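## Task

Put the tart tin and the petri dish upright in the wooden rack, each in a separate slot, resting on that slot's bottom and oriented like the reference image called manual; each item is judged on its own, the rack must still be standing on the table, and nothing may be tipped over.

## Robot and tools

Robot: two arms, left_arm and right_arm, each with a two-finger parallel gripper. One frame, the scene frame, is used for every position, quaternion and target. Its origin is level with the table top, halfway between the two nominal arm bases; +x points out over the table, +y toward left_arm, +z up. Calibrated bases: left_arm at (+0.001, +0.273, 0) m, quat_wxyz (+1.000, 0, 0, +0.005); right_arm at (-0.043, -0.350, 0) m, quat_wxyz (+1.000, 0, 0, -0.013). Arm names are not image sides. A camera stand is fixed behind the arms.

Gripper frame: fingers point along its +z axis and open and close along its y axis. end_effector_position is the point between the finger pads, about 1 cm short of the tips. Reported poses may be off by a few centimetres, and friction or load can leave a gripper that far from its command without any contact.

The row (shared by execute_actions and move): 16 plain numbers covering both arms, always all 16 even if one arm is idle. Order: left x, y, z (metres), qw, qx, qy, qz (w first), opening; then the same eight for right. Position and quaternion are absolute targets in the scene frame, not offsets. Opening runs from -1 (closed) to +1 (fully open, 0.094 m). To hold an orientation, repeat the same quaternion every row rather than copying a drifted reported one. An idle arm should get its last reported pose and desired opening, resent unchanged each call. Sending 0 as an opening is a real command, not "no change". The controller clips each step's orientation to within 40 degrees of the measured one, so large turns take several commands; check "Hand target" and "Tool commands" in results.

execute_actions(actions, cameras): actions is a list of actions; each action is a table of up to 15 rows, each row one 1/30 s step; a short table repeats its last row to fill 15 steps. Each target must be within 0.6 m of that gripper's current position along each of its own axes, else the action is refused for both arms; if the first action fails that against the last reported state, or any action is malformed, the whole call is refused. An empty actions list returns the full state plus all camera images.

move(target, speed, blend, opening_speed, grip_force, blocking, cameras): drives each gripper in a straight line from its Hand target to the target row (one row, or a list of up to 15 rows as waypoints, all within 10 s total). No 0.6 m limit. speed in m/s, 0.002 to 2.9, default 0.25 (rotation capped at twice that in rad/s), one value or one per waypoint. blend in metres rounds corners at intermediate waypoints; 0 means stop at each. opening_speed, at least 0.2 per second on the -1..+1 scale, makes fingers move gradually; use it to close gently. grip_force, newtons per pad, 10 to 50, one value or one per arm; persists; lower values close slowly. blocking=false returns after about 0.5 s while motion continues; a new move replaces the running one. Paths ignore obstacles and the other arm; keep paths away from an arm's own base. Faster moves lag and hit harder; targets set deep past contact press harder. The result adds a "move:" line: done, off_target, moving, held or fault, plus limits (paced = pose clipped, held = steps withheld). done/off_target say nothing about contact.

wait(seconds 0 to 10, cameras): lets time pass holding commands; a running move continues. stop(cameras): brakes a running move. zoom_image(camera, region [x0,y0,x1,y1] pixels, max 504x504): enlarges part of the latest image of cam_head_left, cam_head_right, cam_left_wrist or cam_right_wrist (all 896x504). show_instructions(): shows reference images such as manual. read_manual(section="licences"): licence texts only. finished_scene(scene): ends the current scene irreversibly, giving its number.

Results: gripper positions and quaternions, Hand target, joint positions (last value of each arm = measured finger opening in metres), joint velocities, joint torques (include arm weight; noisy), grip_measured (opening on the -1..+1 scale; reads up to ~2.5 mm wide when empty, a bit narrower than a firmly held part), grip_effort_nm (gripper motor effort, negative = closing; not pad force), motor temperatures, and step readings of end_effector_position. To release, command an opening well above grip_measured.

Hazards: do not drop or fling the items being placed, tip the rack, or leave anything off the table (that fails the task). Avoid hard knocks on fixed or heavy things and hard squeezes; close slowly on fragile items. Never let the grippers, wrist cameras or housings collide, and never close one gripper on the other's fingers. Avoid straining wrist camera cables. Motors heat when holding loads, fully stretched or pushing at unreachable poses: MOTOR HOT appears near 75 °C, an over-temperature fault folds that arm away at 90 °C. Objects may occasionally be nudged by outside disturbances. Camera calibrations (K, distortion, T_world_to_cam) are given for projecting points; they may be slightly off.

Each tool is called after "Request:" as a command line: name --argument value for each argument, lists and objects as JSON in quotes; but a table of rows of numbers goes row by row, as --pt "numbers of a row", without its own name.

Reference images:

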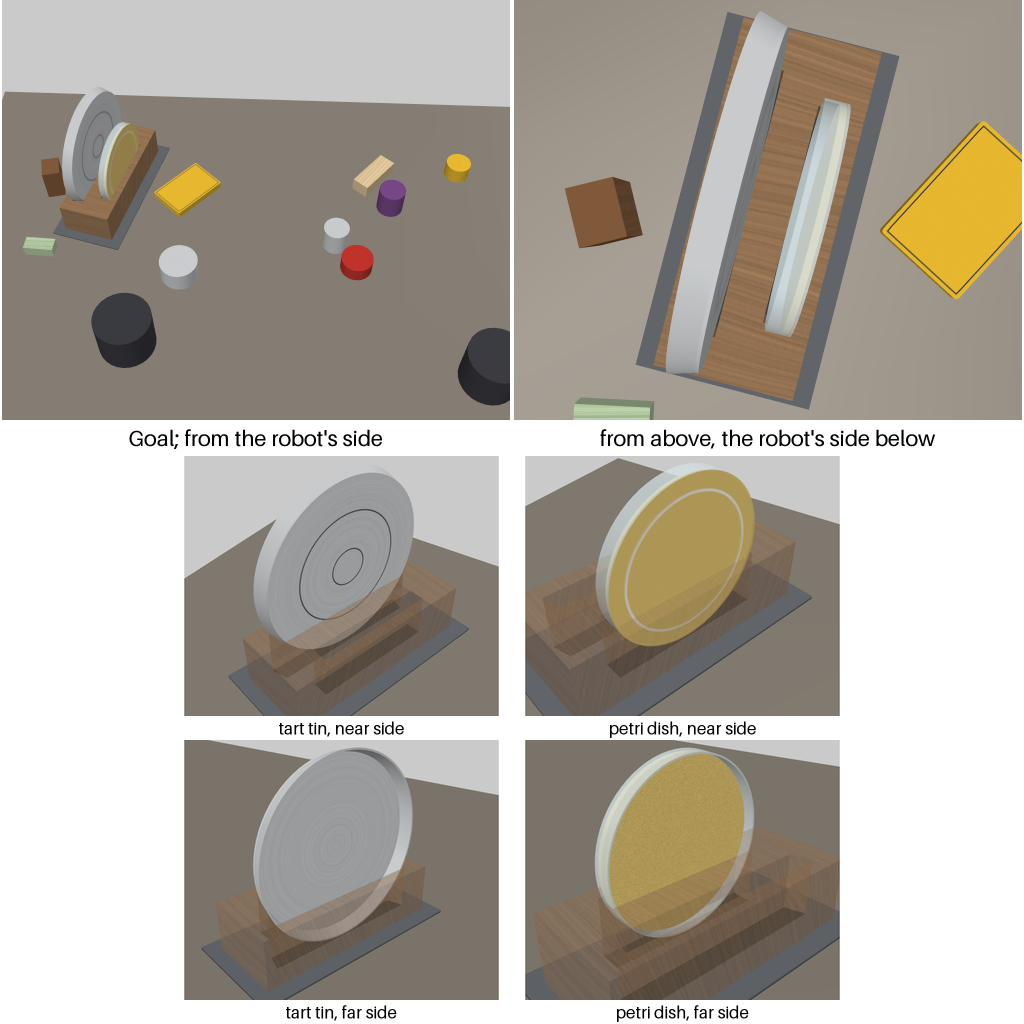

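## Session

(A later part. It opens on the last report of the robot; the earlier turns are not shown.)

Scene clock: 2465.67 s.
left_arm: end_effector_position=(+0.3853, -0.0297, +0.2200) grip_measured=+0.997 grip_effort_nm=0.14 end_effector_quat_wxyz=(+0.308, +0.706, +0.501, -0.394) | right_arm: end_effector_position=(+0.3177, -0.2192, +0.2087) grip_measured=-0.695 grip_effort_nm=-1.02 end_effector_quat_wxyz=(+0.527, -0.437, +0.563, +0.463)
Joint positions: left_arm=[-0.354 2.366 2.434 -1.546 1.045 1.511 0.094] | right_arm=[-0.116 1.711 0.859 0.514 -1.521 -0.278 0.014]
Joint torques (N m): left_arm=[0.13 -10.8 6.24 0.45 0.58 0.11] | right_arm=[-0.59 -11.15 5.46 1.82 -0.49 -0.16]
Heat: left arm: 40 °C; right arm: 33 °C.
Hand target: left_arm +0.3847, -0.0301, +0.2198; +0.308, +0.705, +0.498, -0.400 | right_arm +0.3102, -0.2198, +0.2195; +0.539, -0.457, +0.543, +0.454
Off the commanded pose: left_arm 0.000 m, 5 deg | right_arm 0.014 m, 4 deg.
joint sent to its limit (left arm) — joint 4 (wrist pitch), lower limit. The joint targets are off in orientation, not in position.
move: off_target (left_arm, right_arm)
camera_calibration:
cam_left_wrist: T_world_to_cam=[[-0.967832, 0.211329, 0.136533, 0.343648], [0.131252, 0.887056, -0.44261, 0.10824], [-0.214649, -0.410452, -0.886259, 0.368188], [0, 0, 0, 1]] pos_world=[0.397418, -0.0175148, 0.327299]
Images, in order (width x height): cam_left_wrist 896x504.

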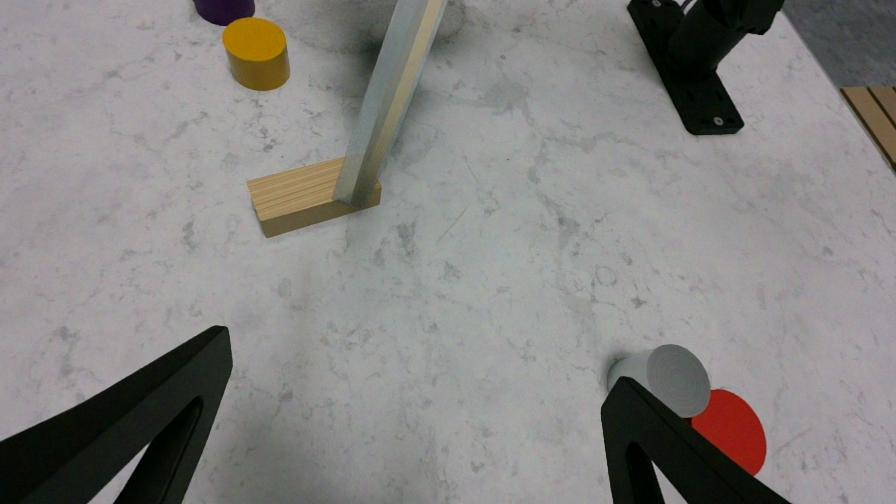

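Request:
move --pt "0.385 -0.02 0.24 0.2939 0.7007 0.509 -0.4046 1 0.30 -0.23 0.24 0.482 -0.3854 0.5932 0.5168 -1" --speed 0.2 --cameras '["cam_left_wrist","cam_head_right","cam_right_wrist"]'

Scene clock: 2496.20 s.
left_arm: end_effector_position=(+0.3899, -0.0237, +0.2195) grip_measured=+0.997 grip_effort_nm=0.14 end_effector_quat_wxyz=(+0.302, +0.692, +0.522, -0.397) | right_arm: end_effector_position=(+0.3083, -0.2285, +0.2331) grip_measured=-0.695 grip_effort_nm=-1.02 end_effector_quat_wxyz=(+0.485, -0.372, +0.607, +0.508)
Joint positions: left_arm=[-0.34 2.366 2.434 -1.546 1.042 1.468 0.094] | right_arm=[-0.149 1.615 0.859 0.431 -1.532 -0.066 0.014]
Joint velocities: left_arm=[within noise] | right_arm=[-0.002 -0.002 -0.027 -0.168 -0.022 -0.007 0]
Joint torques (N m): left_arm=[0.51 -14.94 5.49 0.45 0.57 -0.06] | right_arm=[-0.76 -10.09 5.78 1.43 -0.45 -0.05]
Heat: left arm: 38 °C; right arm: 35 °C.
Hand target: left_arm +0.3846, -0.0204, +0.2393; +0.314, +0.691, +0.518, -0.395 | right_arm +0.3004, -0.2293, +0.2397; +0.487, -0.379, +0.599, +0.510
Off the commanded pose: left_arm 0.021 m, 2 deg | right_arm 0.011 m, 2 deg.
joint sent to its limit (left arm) — joint 4 (wrist pitch), lower limit. The joint targets are off in orientation, not in position.
joint sent to its limit (right arm) — joint 5 (wrist yaw), lower limit. The joint targets still meet the commanded pose.
move: off_target (left_arm, right_arm)
camera_calibration:
cam_left_wrist: T_world_to_cam=[[-0.969521, 0.173364, 0.173129, 0.338589], [0.0828954, 0.89706, -0.434063, 0.11926], [-0.230558, -0.406482, -0.88409, 0.37703], [0, 0, 0, 1]] pos_world=[0.40531, -0.0124267, 0.326475]
cam_right_wrist: T_world_to_cam=[[0.965868, -0.241264, -0.0942896, -0.337788], [-0.215929, -0.548836, -0.80756, 0.162255], [0.143085, 0.800356, -0.582199, 0.372868], [0, 0, 0, 1]] pos_world=[0.307942, -0.290872, 0.316264]
Images, in order (width x height): cam_head_right 896x504, cam_left_wrist 896x504, cam_right_wrist 896x504.

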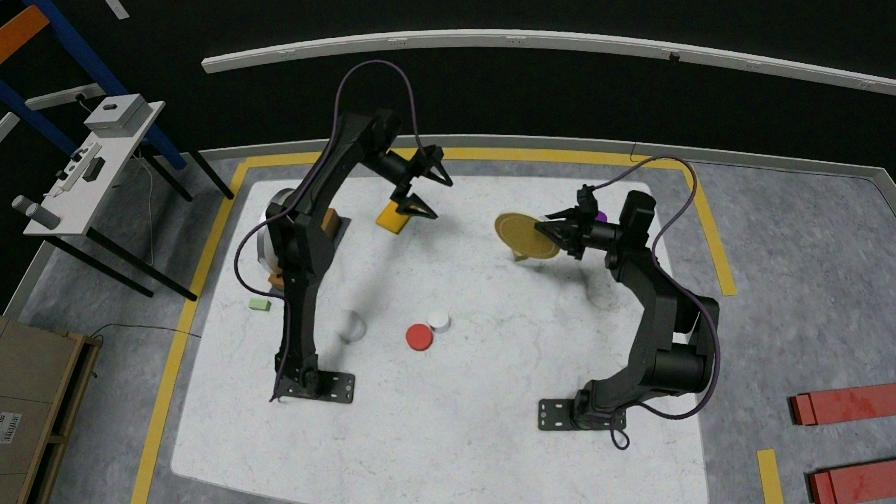

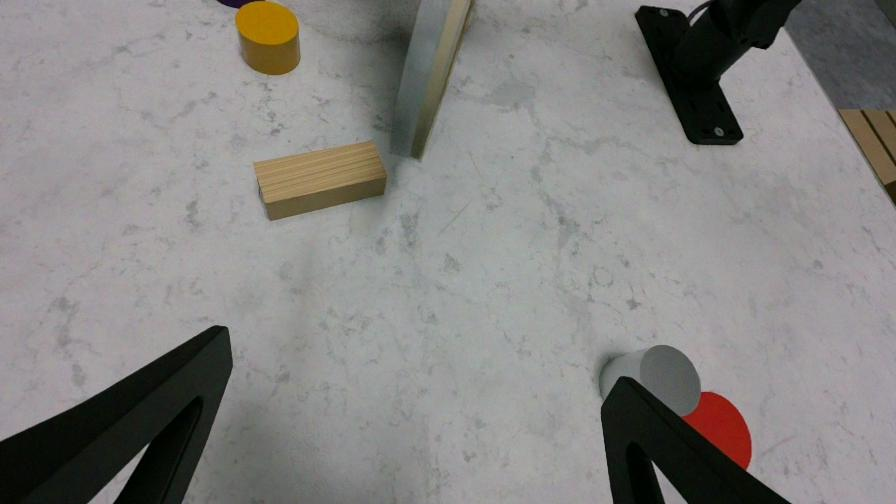

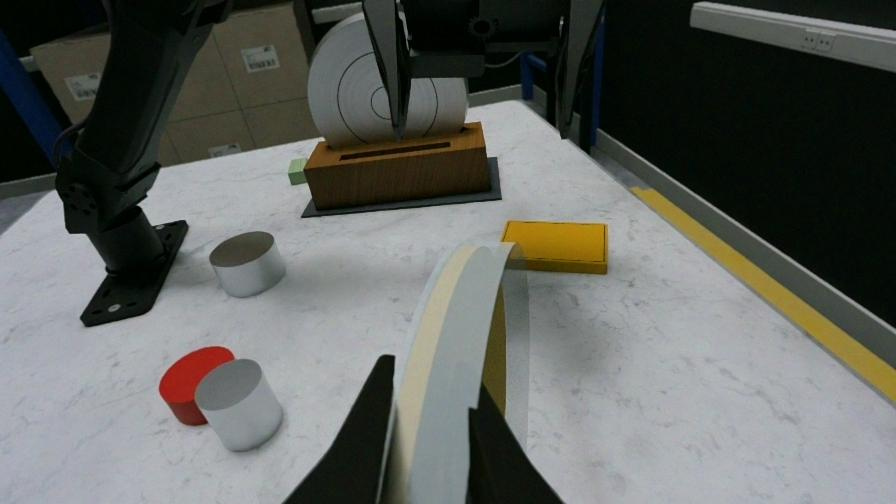

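Request:
move --pt "0.395 -0.035 0.29 0.2939 0.7007 0.509 -0.4046 1 0.30 -0.23 0.24 0.482 -0.3854 0.5932 0.5168 -1" --pt "0.373 -0.115 0.24 0.2939 0.7007 0.509 -0.4046 1 0.30 -0.23 0.24 0.482 -0.3854 0.5932 0.5168 -1" --speed '[0.2,0.1]' --cameras '["cam_left_wrist","cam_head_right","cam_right_wrist"]'

Request:
zoom_image --camera "cam_head_right" --region '[380, 130, 620, 280]'

Scene clock: 2527.60 s.
left_arm: end_effector_position=(+0.3728, -0.1137, +0.2438) grip_measured=+0.997 grip_effort_nm=0.14 end_effector_quat_wxyz=(+0.305, +0.701, +0.508, -0.396) | right_arm: end_effector_position=(+0.3083, -0.2285, +0.2331) grip_measured=-0.695 grip_effort_nm=-1.02 end_effector_quat_wxyz=(+0.484, -0.370, +0.608, +0.510)
Joint positions: left_arm=[-0.53 2.52 2.807 -1.48 1.003 1.16 0.094] | right_arm=[-0.149 1.615 0.859 0.431 -1.532 -0.06 0.014]
Joint torques (N m): left_arm=[0.03 -10.62 7.31 0.87 0.53 -0.07] | right_arm=[-0.76 -10.07 5.7 1.48 -0.45 -0.08]
Heat: left arm: 39 °C; right arm: 34 °C.
Hand target: left_arm +0.3728, -0.1148, +0.2398; +0.300, +0.698, +0.511, -0.403 | right_arm +0.3004, -0.2293, +0.2397; +0.487, -0.379, +0.599, +0.510
Off the commanded pose: left_arm 0.004 m, 2 deg | right_arm 0.011 m, 3 deg.
joint sent to its limit (right arm) — joint 5 (wrist yaw), lower limit. The joint targets still meet the commanded pose.
move: off_target (right_arm)
camera_calibration:
cam_left_wrist: T_world_to_cam=[[-0.968179, 0.199418, 0.151199, 0.341204], [0.114754, 0.890677, -0.439915, 0.200771], [-0.222397, -0.408566, -0.885219, 0.355004], [0, 0, 0, 1]] pos_world=[0.386259, -0.101822, 0.350989]
cam_right_wrist: T_world_to_cam=[[0.965327, -0.241271, -0.0996634, -0.336352], [-0.220264, -0.547919, -0.807012, 0.163634], [0.140101, 0.800983, -0.582064, 0.37389], [0, 0, 0, 1]] pos_world=[0.308349, -0.290973, 0.316161]
Images, in order (width x height): cam_head_right 896x504, cam_left_wrist 896x504, cam_right_wrist 896x504.

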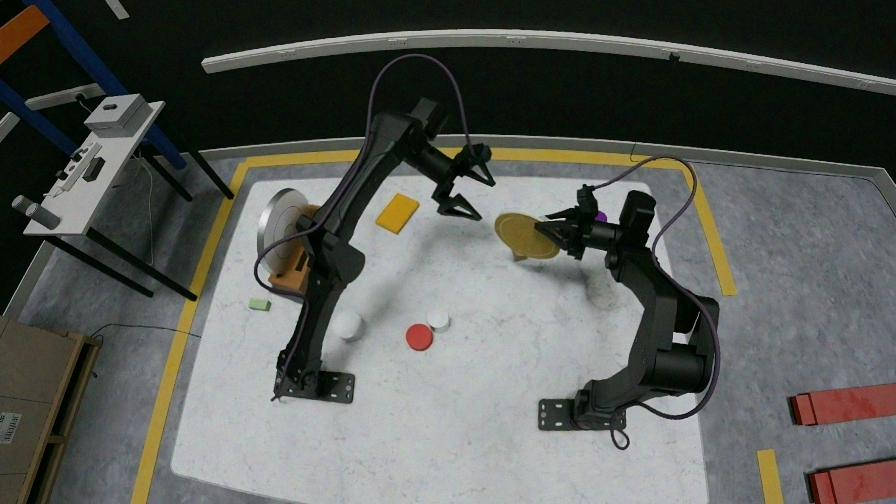

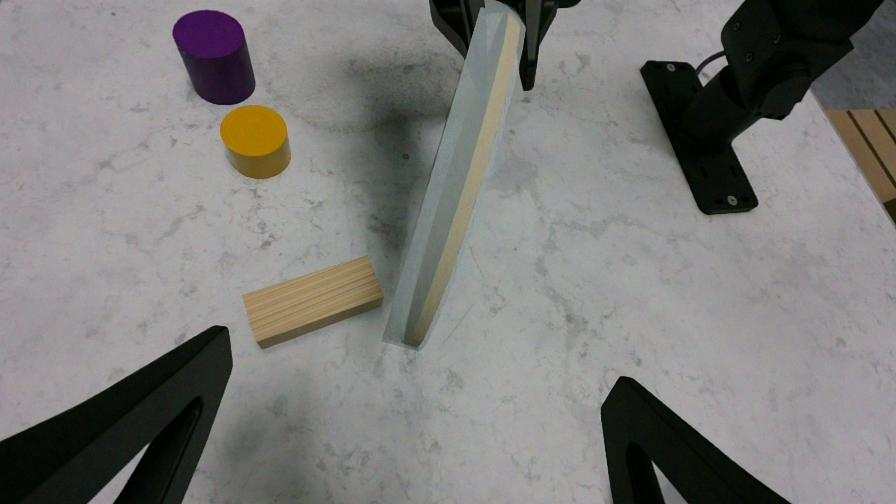

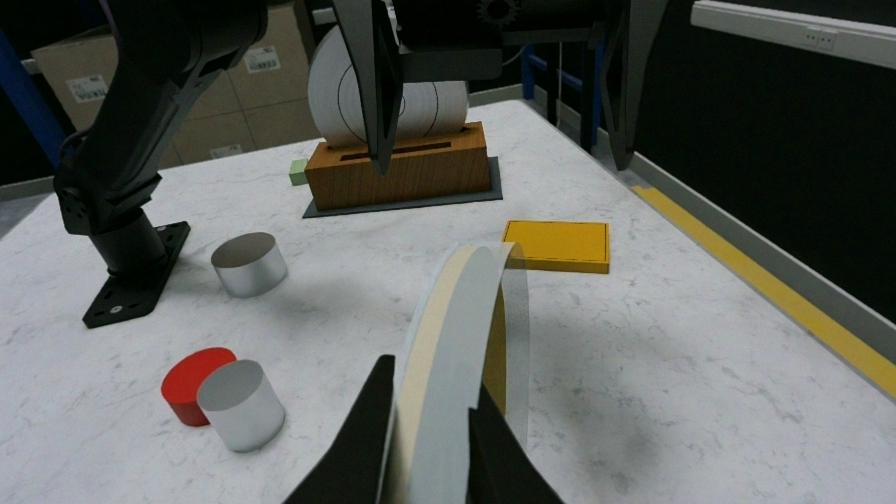

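Scaled by 2.100 from the camera's 896x504 image, which has a finer 1280x720 frame.

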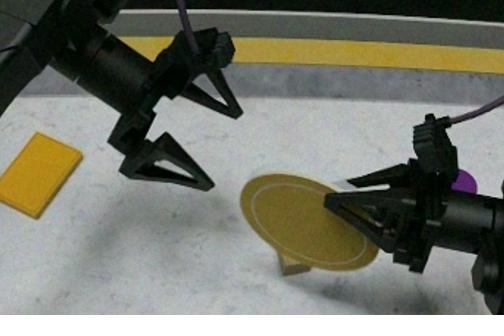

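Request:
move --pt "0.38 -0.113 0.242 0.2686 0.7305 0.4653 -0.4217 1 0.30 -0.23 0.24 0.482 -0.3854 0.5932 0.5168 -1" --pt "0.361 -0.150 0.218 0.2686 0.7305 0.4653 -0.4217 1 0.30 -0.23 0.24 0.482 -0.3854 0.5932 0.5168 -1" --speed '[0.15,0.07]' --cameras '["cam_left_wrist","cam_head_right","cam_right_wrist"]'

Request:
zoom_image --camera "cam_head_right" --region '[380, 130, 620, 280]'

Scene clock: 2540.70 s.
left_arm: end_effector_position=(+0.3594, -0.1456, +0.2198) grip_measured=+0.997 grip_effort_nm=0.14 end_effector_quat_wxyz=(+0.295, +0.717, +0.479, -0.412) | right_arm: end_effector_position=(+0.3083, -0.2285, +0.2331) grip_measured=-0.695 grip_effort_nm=-1.02 end_effector_quat_wxyz=(+0.483, -0.370, +0.608, +0.510)
Joint positions: left_arm=[-0.592 2.596 2.84 -1.44 1.022 1.171 0.094] | right_arm=[-0.149 1.615 0.859 0.431 -1.532 -0.059 0.014]
Joint torques (N m): left_arm=[-0.29 -11.21 7.46 1.08 0.53 -0.06] | right_arm=[-0.79 -10.03 5.65 1.5 -0.44 -0.08]
Heat: left arm: 39 °C; right arm: 33 °C.
Hand target: left_arm +0.3604, -0.1497, +0.2177; +0.298, +0.716, +0.475, -0.416 | right_arm +0.3004, -0.2293, +0.2397; +0.487, -0.379, +0.599, +0.510
Off the commanded pose: left_arm 0.005 m, 4 deg | right_arm 0.011 m, 3 deg.
elbow stopped short (left arm): the move would have taken joint 3 (elbow) straighter than the controller allows.
joint sent to its limit (right arm) — joint 5 (wrist yaw), lower limit. The joint targets still meet the commanded pose.
move: off_target (left_arm, right_arm)
camera_calibration:
cam_left_wrist: T_world_to_cam=[[-0.949939, 0.273508, 0.15103, 0.342503], [0.178965, 0.872567, -0.454531, 0.197742], [-0.256101, -0.404747, -0.877834, 0.328778], [0, 0, 0, 1]] pos_world=[0.374169, -0.133149, 0.326764]
cam_right_wrist: T_world_to_cam=[[0.965228, -0.241179, -0.100831, -0.336023], [-0.221154, -0.547745, -0.806887, 0.163942], [0.139375, 0.80113, -0.582036, 0.374134], [0, 0, 0, 1]] pos_world=[0.308451, -0.290974, 0.31616]
Images, in order (width x height): cam_head_right 896x504, cam_left_wrist 896x504, cam_right_wrist 896x504.

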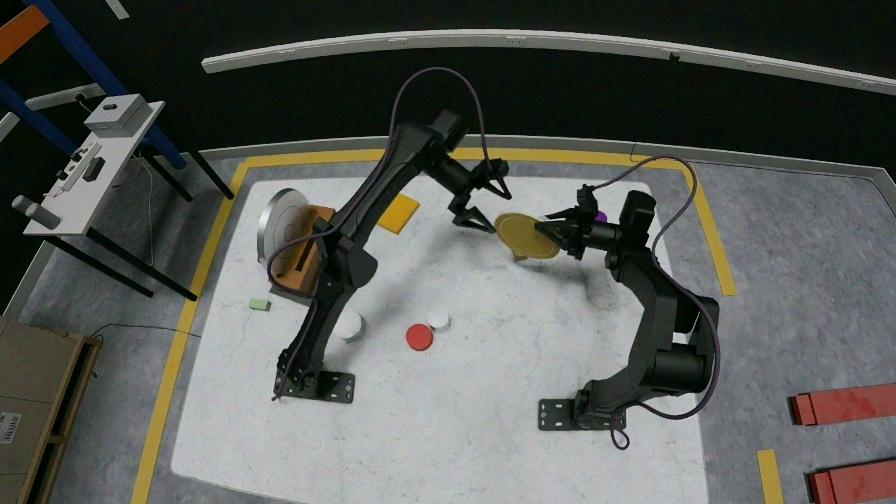

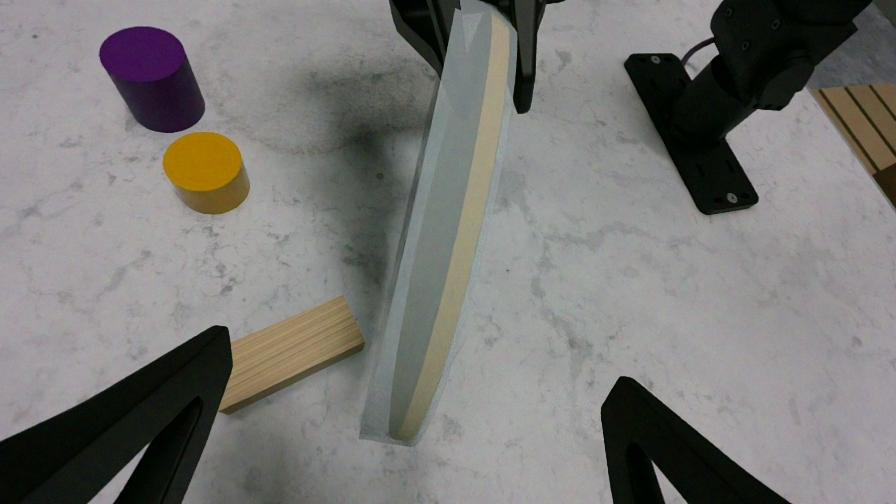

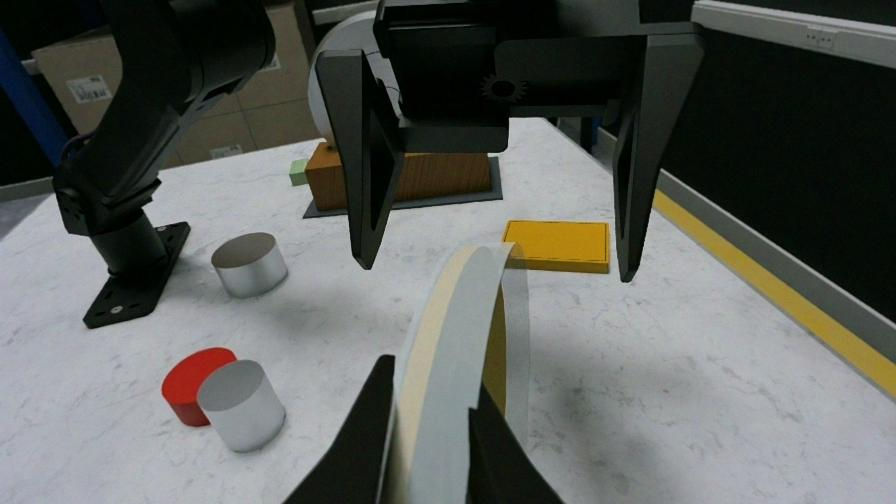

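Scaled by 2.100 from the camera's 896x504 image, which has a finer 1280x720 frame.

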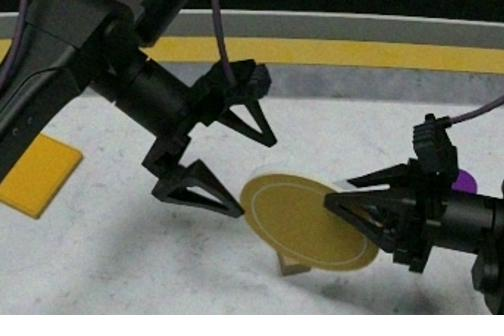

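Request:
move --pt "0.361 -0.150 0.218 0.2686 0.7305 0.4653 -0.4217 1 0.311 -0.205 0.252 0.482 -0.3854 0.5932 0.5168 -1" --speed 0.06 --cameras '["cam_left_wrist","cam_head_right","cam_right_wrist"]'

Request:
zoom_image --camera "cam_head_right" --region '[380, 130, 620, 280]'

Scene clock: 2559.53 s.
left_arm: end_effector_position=(+0.3597, -0.1459, +0.2200) grip_measured=+0.997 grip_effort_nm=0.14 end_effector_quat_wxyz=(+0.296, +0.717, +0.478, -0.412) | right_arm: end_effector_position=(+0.3091, -0.2074, +0.2469) grip_measured=-0.695 grip_effort_nm=-1.02 end_effector_quat_wxyz=(+0.471, -0.375, +0.604, +0.522)
Joint positions: left_arm=[-0.592 2.596 2.84 -1.437 1.022 1.171 0.094] | right_arm=[-0.084 1.615 0.868 0.591 -1.502 0.126 0.014]
Joint torques (N m): left_arm=[-0.29 -11.23 7.47 1.05 0.53 -0.07] | right_arm=[0.75 -7.31 7.68 1.85 -0.11 -0.06]
Heat: left arm: 39 °C; right arm: 33 °C.
Hand target: left_arm +0.3604, -0.1497, +0.2177; +0.298, +0.716, +0.475, -0.416 | right_arm +0.3108, -0.2050, +0.2520; +0.480, -0.387, +0.595, +0.515
Off the commanded pose: left_arm 0.005 m, 4 deg | right_arm 0.006 m, 2 deg.
elbow stopped short (left arm): the move would have taken joint 3 (elbow) straighter than the controller allows.
move: off_target (left_arm)
camera_calibration:
cam_left_wrist: T_world_to_cam=[[-0.950346, 0.273334, 0.148766, 0.34355], [0.179496, 0.871974, -0.455459, 0.197907], [-0.254213, -0.406141, -0.877739, 0.328042], [0, 0, 0, 1]] pos_world=[0.37436, -0.133242, 0.326965]
cam_right_wrist: T_world_to_cam=[[0.971128, -0.208082, -0.116672, -0.321349], [-0.214956, -0.551149, -0.806244, 0.184088], [0.103461, 0.808045, -0.579964, 0.377139], [0, 0, 0, 1]] pos_world=[0.312623, -0.270152, 0.329655]
Images, in order (width x height): cam_head_right 896x504, cam_left_wrist 896x504, cam_right_wrist 896x504.

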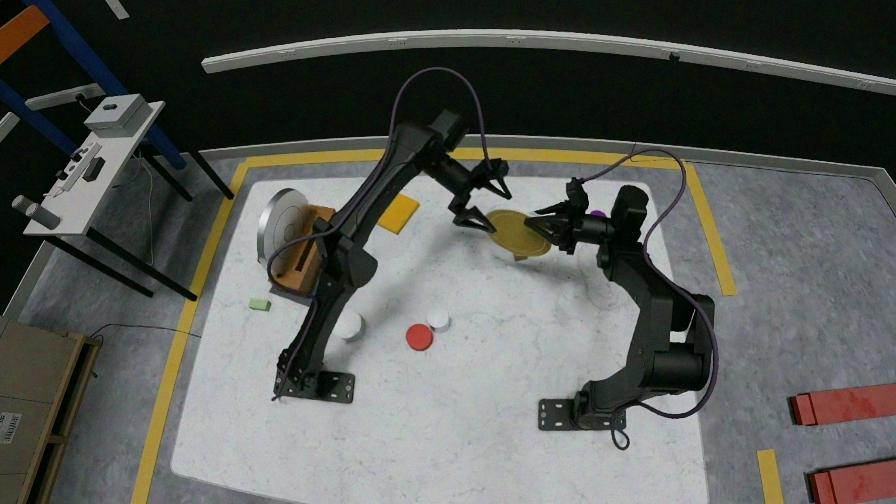

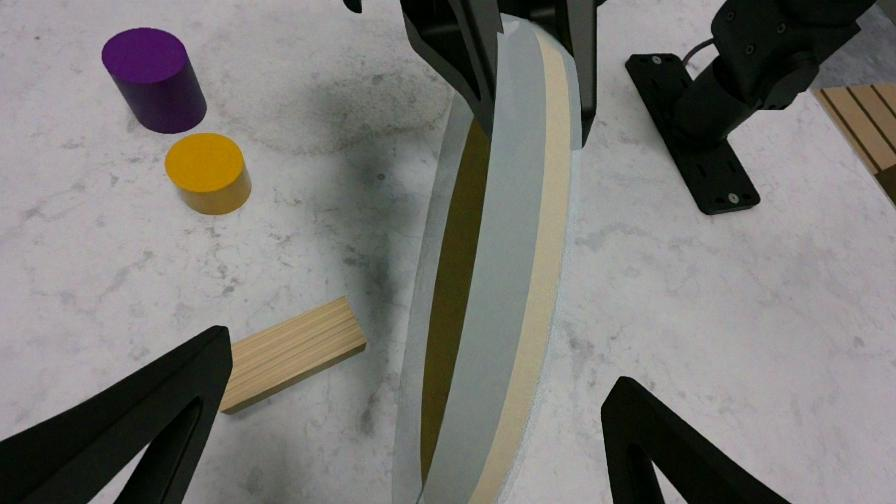

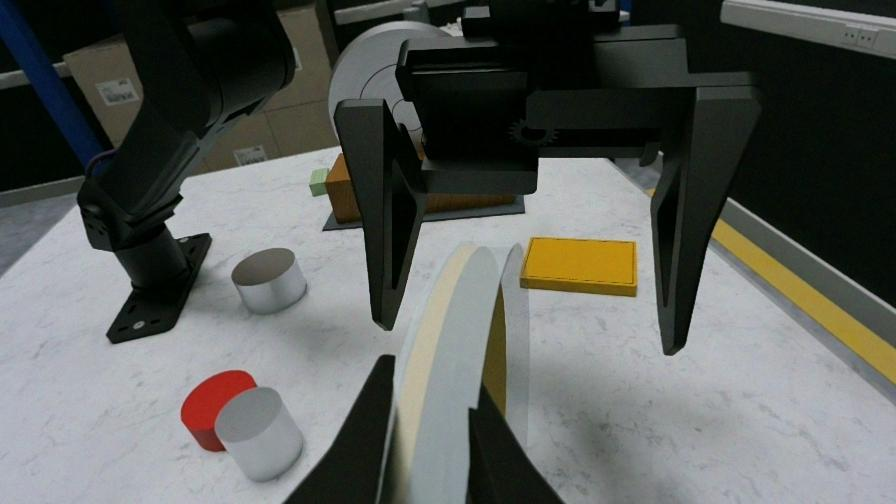

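Scaled by 2.100 from the camera's 896x504 image, which has a finer 1280x720 frame.

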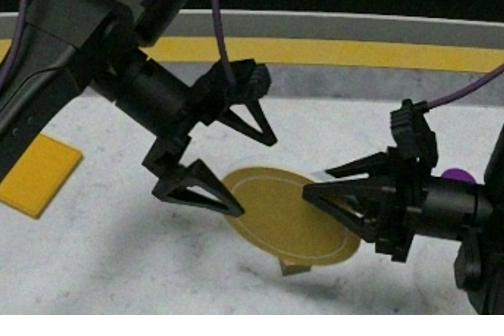

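Request:
move --pt "0.361 -0.150 0.218 0.2686 0.7305 0.4653 -0.4217 1 0.323 -0.207 0.252 0.482 -0.3854 0.5932 0.5168 -1" --speed 0.05

Request:
move --pt "0.361 -0.150 0.218 0.2686 0.7305 0.4653 -0.4217 -0.55 0.323 -0.207 0.252 0.482 -0.3854 0.5932 0.5168 -1" --opening_speed 0.6 --cameras '["cam_left_wrist","cam_right_wrist"]'

Scene clock: 2571.87 s.
left_arm: end_effector_position=(+0.3600, -0.1460, +0.2201) grip_measured=+0.997 grip_effort_nm=0.14 end_effector_quat_wxyz=(+0.297, +0.717, +0.478, -0.412) | right_arm: end_effector_position=(+0.3177, -0.2083, +0.2467) grip_measured=-0.695 grip_effort_nm=-1.02 end_effector_quat_wxyz=(+0.471, -0.374, +0.604, +0.523)
Joint positions: left_arm=[-0.592 2.596 2.84 -1.435 1.022 1.171 0.094] | right_arm=[-0.084 1.649 0.897 0.612 -1.502 0.144 0.014]
Joint torques (N m): left_arm=[-0.28 -11.25 7.49 1.04 0.53 -0.07] | right_arm=[0.49 -6.67 8.81 1.86 -0.12 -0.06]
Heat: left arm: 39 °C; right arm: 33 °C.
Hand target: left_arm +0.3604, -0.1497, +0.2177; +0.298, +0.716, +0.475, -0.416 | right_arm +0.3227, -0.2071, +0.2520; +0.480, -0.387, +0.595, +0.515
Off the commanded pose: left_arm 0.005 m, 4 deg | right_arm 0.008 m, 2 deg.
elbow stopped short (left arm): the move would have taken joint 3 (elbow) straighter than the controller allows.
move: off_target (left_arm)

Scene clock: 2574.67 s.
left_arm: end_effector_position=(+0.3603, -0.1462, +0.2202) grip_measured=-0.547 grip_effort_nm=-0.14 end_effector_quat_wxyz=(+0.297, +0.717, +0.478, -0.411) | right_arm: end_effector_position=(+0.3181, -0.2084, +0.2495) grip_measured=-0.695 grip_effort_nm=-1.02 end_effector_quat_wxyz=(+0.474, -0.376, +0.602, +0.521)
Joint positions: left_arm=[-0.592 2.596 2.84 -1.433 1.021 1.17 0.021] | right_arm=[-0.084 1.649 0.897 0.647 -1.502 0.169 0.014]
Joint torques (N m): left_arm=[-0.28 -11.23 7.47 1.01 0.53 -0.06] | right_arm=[0.53 -6.37 8.36 1.83 -0.1 -0.05]
Heat: left arm: 39 °C; right arm: 33 °C.
Hand target: left_arm +0.3604, -0.1497, +0.2177; +0.298, +0.716, +0.475, -0.416 | right_arm +0.3229, -0.2070, +0.2520; +0.481, -0.386, +0.594, +0.516
Off the commanded pose: left_arm 0.004 m, 4 deg | right_arm 0.006 m, 2 deg.
elbow stopped short (left arm): the move would have taken joint 3 (elbow) straighter than the controller allows.
move: off_target (left_arm)
camera_calibration:
cam_left_wrist: T_world_to_cam=[[-0.950935, 0.2731, 0.145394, 0.345016], [0.180423, 0.871252, -0.456474, 0.197934], [-0.251338, -0.407844, -0.877777, 0.326937], [0, 0, 0, 1]] pos_world=[0.374548, -0.133335, 0.327166]
cam_right_wrist: T_world_to_cam=[[0.971926, -0.208167, -0.109661, -0.331977], [-0.208942, -0.549338, -0.809055, 0.186645], [0.108178, 0.809255, -0.577411, 0.376617], [0, 0, 0, 1]] pos_world=[0.320913, -0.271355, 0.332064]
Images, in order (width x height): cam_left_wrist 896x504, cam_right_wrist 896x504.

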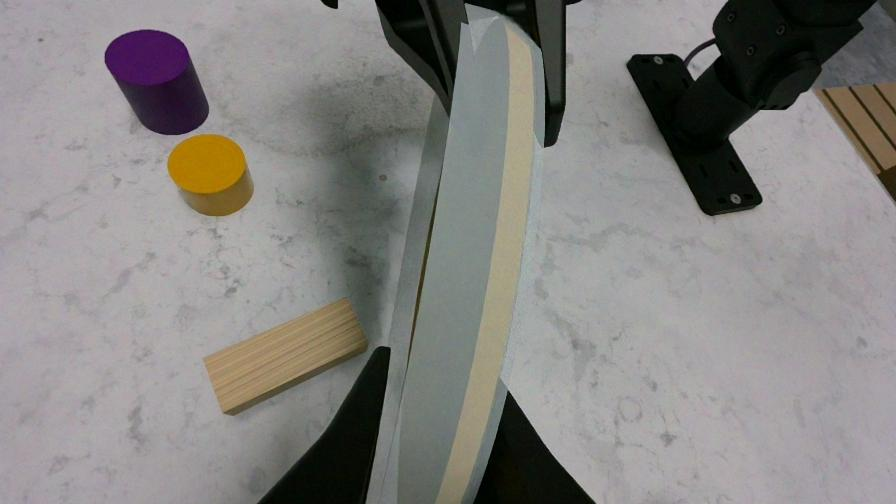

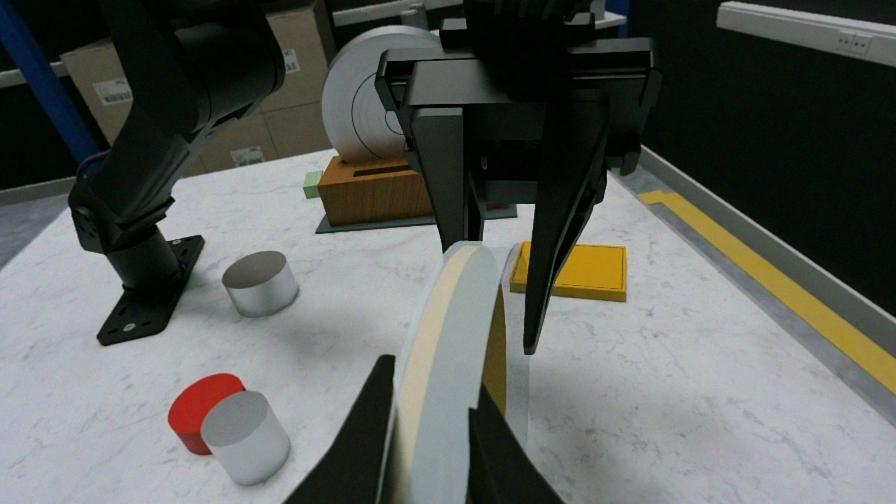

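Request:
move --pt "0.361 -0.150 0.218 0.2686 0.7305 0.4653 -0.4217 -0.75 0.323 -0.207 0.252 0.482 -0.3854 0.5932 0.5168 -1" --opening_speed 0.5

Request:
move --pt "0.361 -0.150 0.218 0.2686 0.7305 0.4653 -0.4217 -1 0.323 -0.207 0.252 0.482 -0.3854 0.5932 0.5168 -1" --opening_speed 0.8 --cameras '["cam_left_wrist","cam_right_wrist"]'

Scene clock: 2586.97 s.
left_arm: end_effector_position=(+0.3581, -0.1459, +0.2198) grip_measured=-0.681 grip_effort_nm=-1.02 end_effector_quat_wxyz=(+0.295, +0.719, +0.475, -0.412) | right_arm: end_effector_position=(+0.3173, -0.2082, +0.2491) grip_measured=-0.695 grip_effort_nm=-1.02 end_effector_quat_wxyz=(+0.474, -0.382, +0.598, +0.522)
Joint positions: left_arm=[-0.593 2.596 2.84 -1.444 1.023 1.182 0.015] | right_arm=[-0.084 1.656 0.897 0.666 -1.512 0.173 0.014]
Joint torques (N m): left_arm=[-0.14 -11.23 7.46 1.14 0.52 -0.18] | right_arm=[0.54 -6.89 8.17 1.76 -0.02 0.05]
Heat: left arm: 39 °C; right arm: 33 °C.
Hand target: left_arm +0.3604, -0.1497, +0.2177; +0.298, +0.716, +0.475, -0.416 | right_arm +0.3228, -0.2070, +0.2521; +0.481, -0.386, +0.594, +0.516
Off the commanded pose: left_arm 0.005 m, 4 deg | right_arm 0.006 m, 1 deg.
elbow stopped short (left arm): the move would have taken joint 3 (elbow) straighter than the controller allows.
move: off_target (left_arm)

Scene clock: 2587.67 s.
left_arm: end_effector_position=(+0.3579, -0.1459, +0.2198) grip_measured=-0.681 grip_effort_nm=-1.03 end_effector_quat_wxyz=(+0.295, +0.719, +0.475, -0.413) | right_arm: end_effector_position=(+0.3173, -0.2081, +0.2494) grip_measured=-0.695 grip_effort_nm=-1.02 end_effector_quat_wxyz=(+0.474, -0.382, +0.597, +0.522)
Joint positions: left_arm=[-0.593 2.596 2.84 -1.445 1.024 1.183 0.015] | right_arm=[-0.084 1.656 0.897 0.67 -1.512 0.176 0.014]
Joint torques (N m): left_arm=[-0.13 -11.23 7.46 1.11 0.5 -0.19] | right_arm=[0.51 -6.79 8.13 1.78 0.02 0.08]
Heat: left arm: 39 °C; right arm: 33 °C.
Hand target: left_arm +0.3604, -0.1496, +0.2177; +0.298, +0.716, +0.475, -0.416 | right_arm +0.3228, -0.2070, +0.2521; +0.481, -0.386, +0.594, +0.516
Off the commanded pose: left_arm 0.005 m, 4 deg | right_arm 0.006 m, 1 deg.
elbow stopped short (left arm): the move would have taken joint 3 (elbow) straighter than the controller allows.
move: off_target (left_arm)
camera_calibration:
cam_left_wrist: T_world_to_cam=[[-0.948472, 0.281239, 0.145966, 0.342951], [0.187791, 0.869965, -0.455956, 0.194987], [-0.255218, -0.40505, -0.877951, 0.327946], [0, 0, 0, 1]] pos_world=[0.37236, -0.133248, 0.326767]
cam_right_wrist: T_world_to_cam=[[0.975051, -0.198184, -0.0999933, -0.332533], [-0.195221, -0.551168, -0.811235, 0.182409], [0.105661, 0.810516, -0.576107, 0.377269], [0, 0, 0, 1]] pos_world=[0.319985, -0.271147, 0.332072]
Images, in order (width x height): cam_left_wrist 896x504, cam_right_wrist 896x504.

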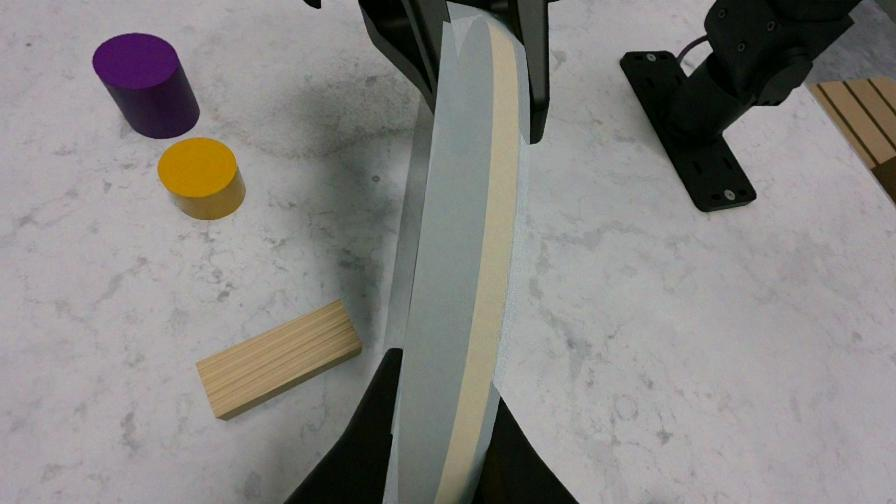

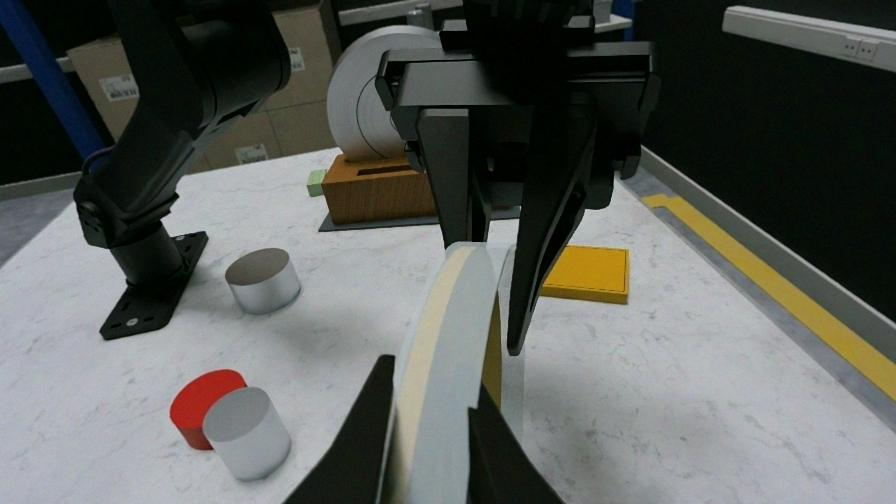

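Release right, retreat; then left goes to the rack.

Request:
move --pt "0.361 -0.150 0.218 0.2686 0.7305 0.4653 -0.4217 -1 0.320 -0.207 0.252 0.482 -0.3854 0.5932 0.5168 0.0" --pt "0.361 -0.150 0.218 0.2686 0.7305 0.4653 -0.4217 -1 0.30 -0.28 0.265 0.482 -0.3854 0.5932 0.5168 0.0" --pt "0.361 -0.150 0.218 0.2686 0.7305 0.4653 -0.4217 -1 0.22 -0.42 0.31 0.549 -0.425 0.572 0.437 0.0" --speed '[0.1,0.12,0.25]' --cameras '["cam_left_wrist","cam_head_right"]'

Request:
zoom_image --camera "cam_head_right" --region '[380, 130, 620, 280]'

Scene clock: 2599.67 s.
left_arm: end_effector_position=(+0.3609, -0.1454, +0.2134) grip_measured=-0.709 grip_effort_nm=-1.03 end_effector_quat_wxyz=(+0.289, +0.719, +0.485, -0.404) | right_arm: end_effector_position=(+0.2237, -0.4204, +0.3127) grip_measured=-0.001 grip_effort_nm=0.08 end_effector_quat_wxyz=(+0.677, -0.189, +0.680, +0.212)
Joint positions: left_arm=[-0.594 2.602 2.84 -1.443 0.998 1.17 0.014] | right_arm=[-0.949 1.05 0.599 0.695 -1.549 0.277 0.047]
Joint torques (N m): left_arm=[-0.06 -11.74 7.49 1.08 0.76 -0.05] | right_arm=[-0.9 -3.21 5.76 1.46 0.04 -0.05]
Heat: left arm: 39 °C; right arm: 33 °C.
Hand target: left_arm +0.3605, -0.1495, +0.2177; +0.298, +0.716, +0.475, -0.416 | right_arm +0.2209, -0.4194, +0.3101; +0.677, -0.189, +0.680, +0.209
Off the commanded pose: left_arm 0.007 m, 4 deg | right_arm 0.005 m, 42 deg; orientation clipped.
elbow stopped short (left arm): the move would have taken joint 3 (elbow) straighter than the controller allows.
joint sent to its limit (right arm) — joint 5 (wrist yaw), lower limit. The joint targets are off in orientation, not in position.
move: off_target (left_arm, right_arm); limits=paced
camera_calibration:
cam_left_wrist: T_world_to_cam=[[-0.952481, 0.263438, 0.152908, 0.343904], [0.174929, 0.884046, -0.43343, 0.192928], [-0.24936, -0.386086, -0.88812, 0.326152], [0, 0, 0, 1]] pos_world=[0.375142, -0.135232, 0.320698]
Images, in order (width x height): cam_head_right 896x504, cam_left_wrist 896x504.

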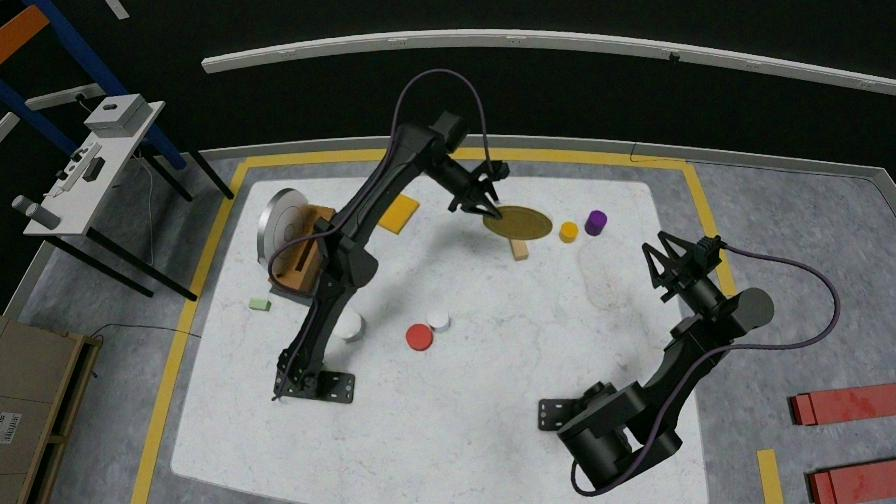

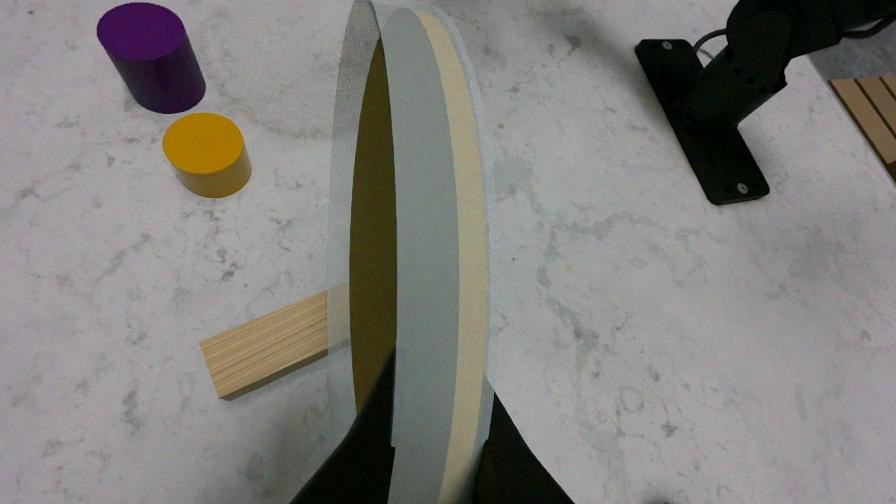

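Scaled by 2.100 from the camera's 896x504 image, which has a finer 1280x720 frame.

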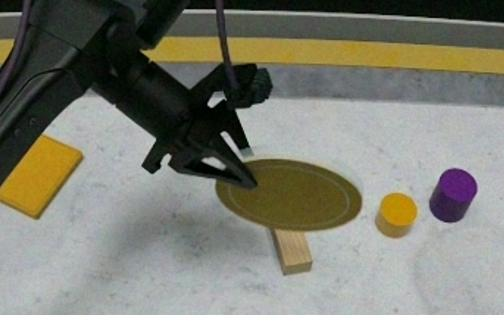

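Request:
move --pt "0.33 -0.08 0.36 0.2939 0.7007 0.509 -0.4046 -1 0.22 -0.42 0.31 0.677 -0.189 0.68 0.209 0.0" --pt "0.32 0.0 0.37 0.38 0.56 0.67 -0.32 -1 0.22 -0.42 0.31 0.677 -0.189 0.68 0.209 0.0" --pt "0.22 0.18 0.36 0.4924 0.1504 0.853 -0.0868 -1 0.22 -0.42 0.31 0.677 -0.189 0.68 0.209 0.0" --speed 0.22 --blend 0.03 --cameras '["cam_left_wrist","cam_head_right"]'

Scene clock: 2641.00 s.
left_arm: end_effector_position=(+0.2175, +0.1797, +0.3513) grip_measured=-0.709 grip_effort_nm=-1.03 end_effector_quat_wxyz=(+0.475, +0.158, +0.862, -0.086) | right_arm: end_effector_position=(+0.2235, -0.4213, +0.3127) grip_measured=-0.001 grip_effort_nm=0.08 end_effector_quat_wxyz=(+0.677, -0.187, +0.680, +0.211)
Joint positions: left_arm=[-0.512 0.825 1.341 -1.085 -0.12 -0.073 0.014] | right_arm=[-0.952 1.05 0.599 0.695 -1.549 0.277 0.047]
Joint torques (N m): left_arm=[-0.61 0.65 5.05 2.18 -0.22 -0.11] | right_arm=[-0.87 -3.44 5.65 1.42 0.03 -0.04]
Heat: left arm: 39 °C; right arm: 32 °C.
Hand target: left_arm +0.2197, +0.1801, +0.3601; +0.492, +0.150, +0.853, -0.087 | right_arm +0.2204, -0.4198, +0.3101; +0.677, -0.188, +0.680, +0.208
Off the commanded pose: left_arm 0.009 m, 2 deg | right_arm 0.005 m, 0 deg.
elbow stopped short (left arm): the move would have taken joint 3 (elbow) straighter than the controller allows.
joint sent to its limit (right arm) — joint 5 (wrist yaw), lower limit. The joint targets still meet the commanded pose.
move: done
camera_calibration:
cam_left_wrist: T_world_to_cam=[[-0.247961, -0.953674, 0.170359, 0.159917], [-0.901751, 0.162941, -0.400369, 0.34268], [0.354062, -0.252897, -0.900379, 0.387476], [0, 0, 0, 1]] pos_world=[0.211475, 0.194664, 0.45883]
Images, in order (width x height): cam_head_right 896x504, cam_left_wrist 896x504.

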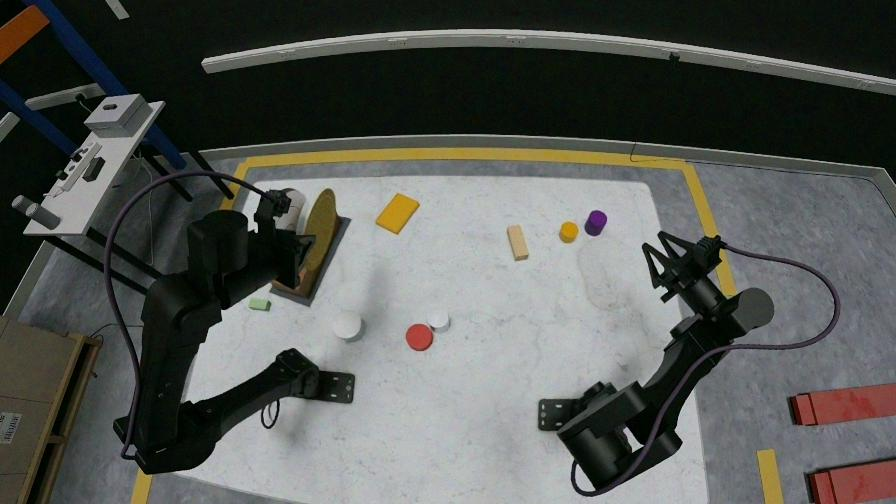

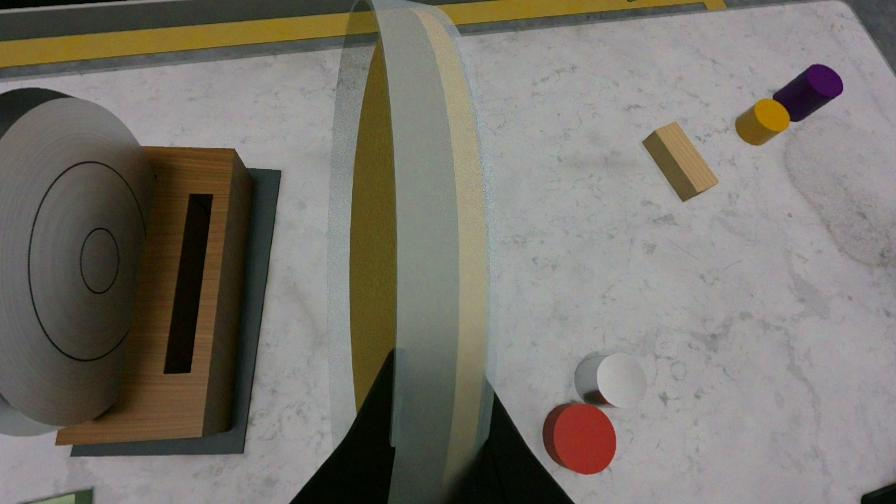

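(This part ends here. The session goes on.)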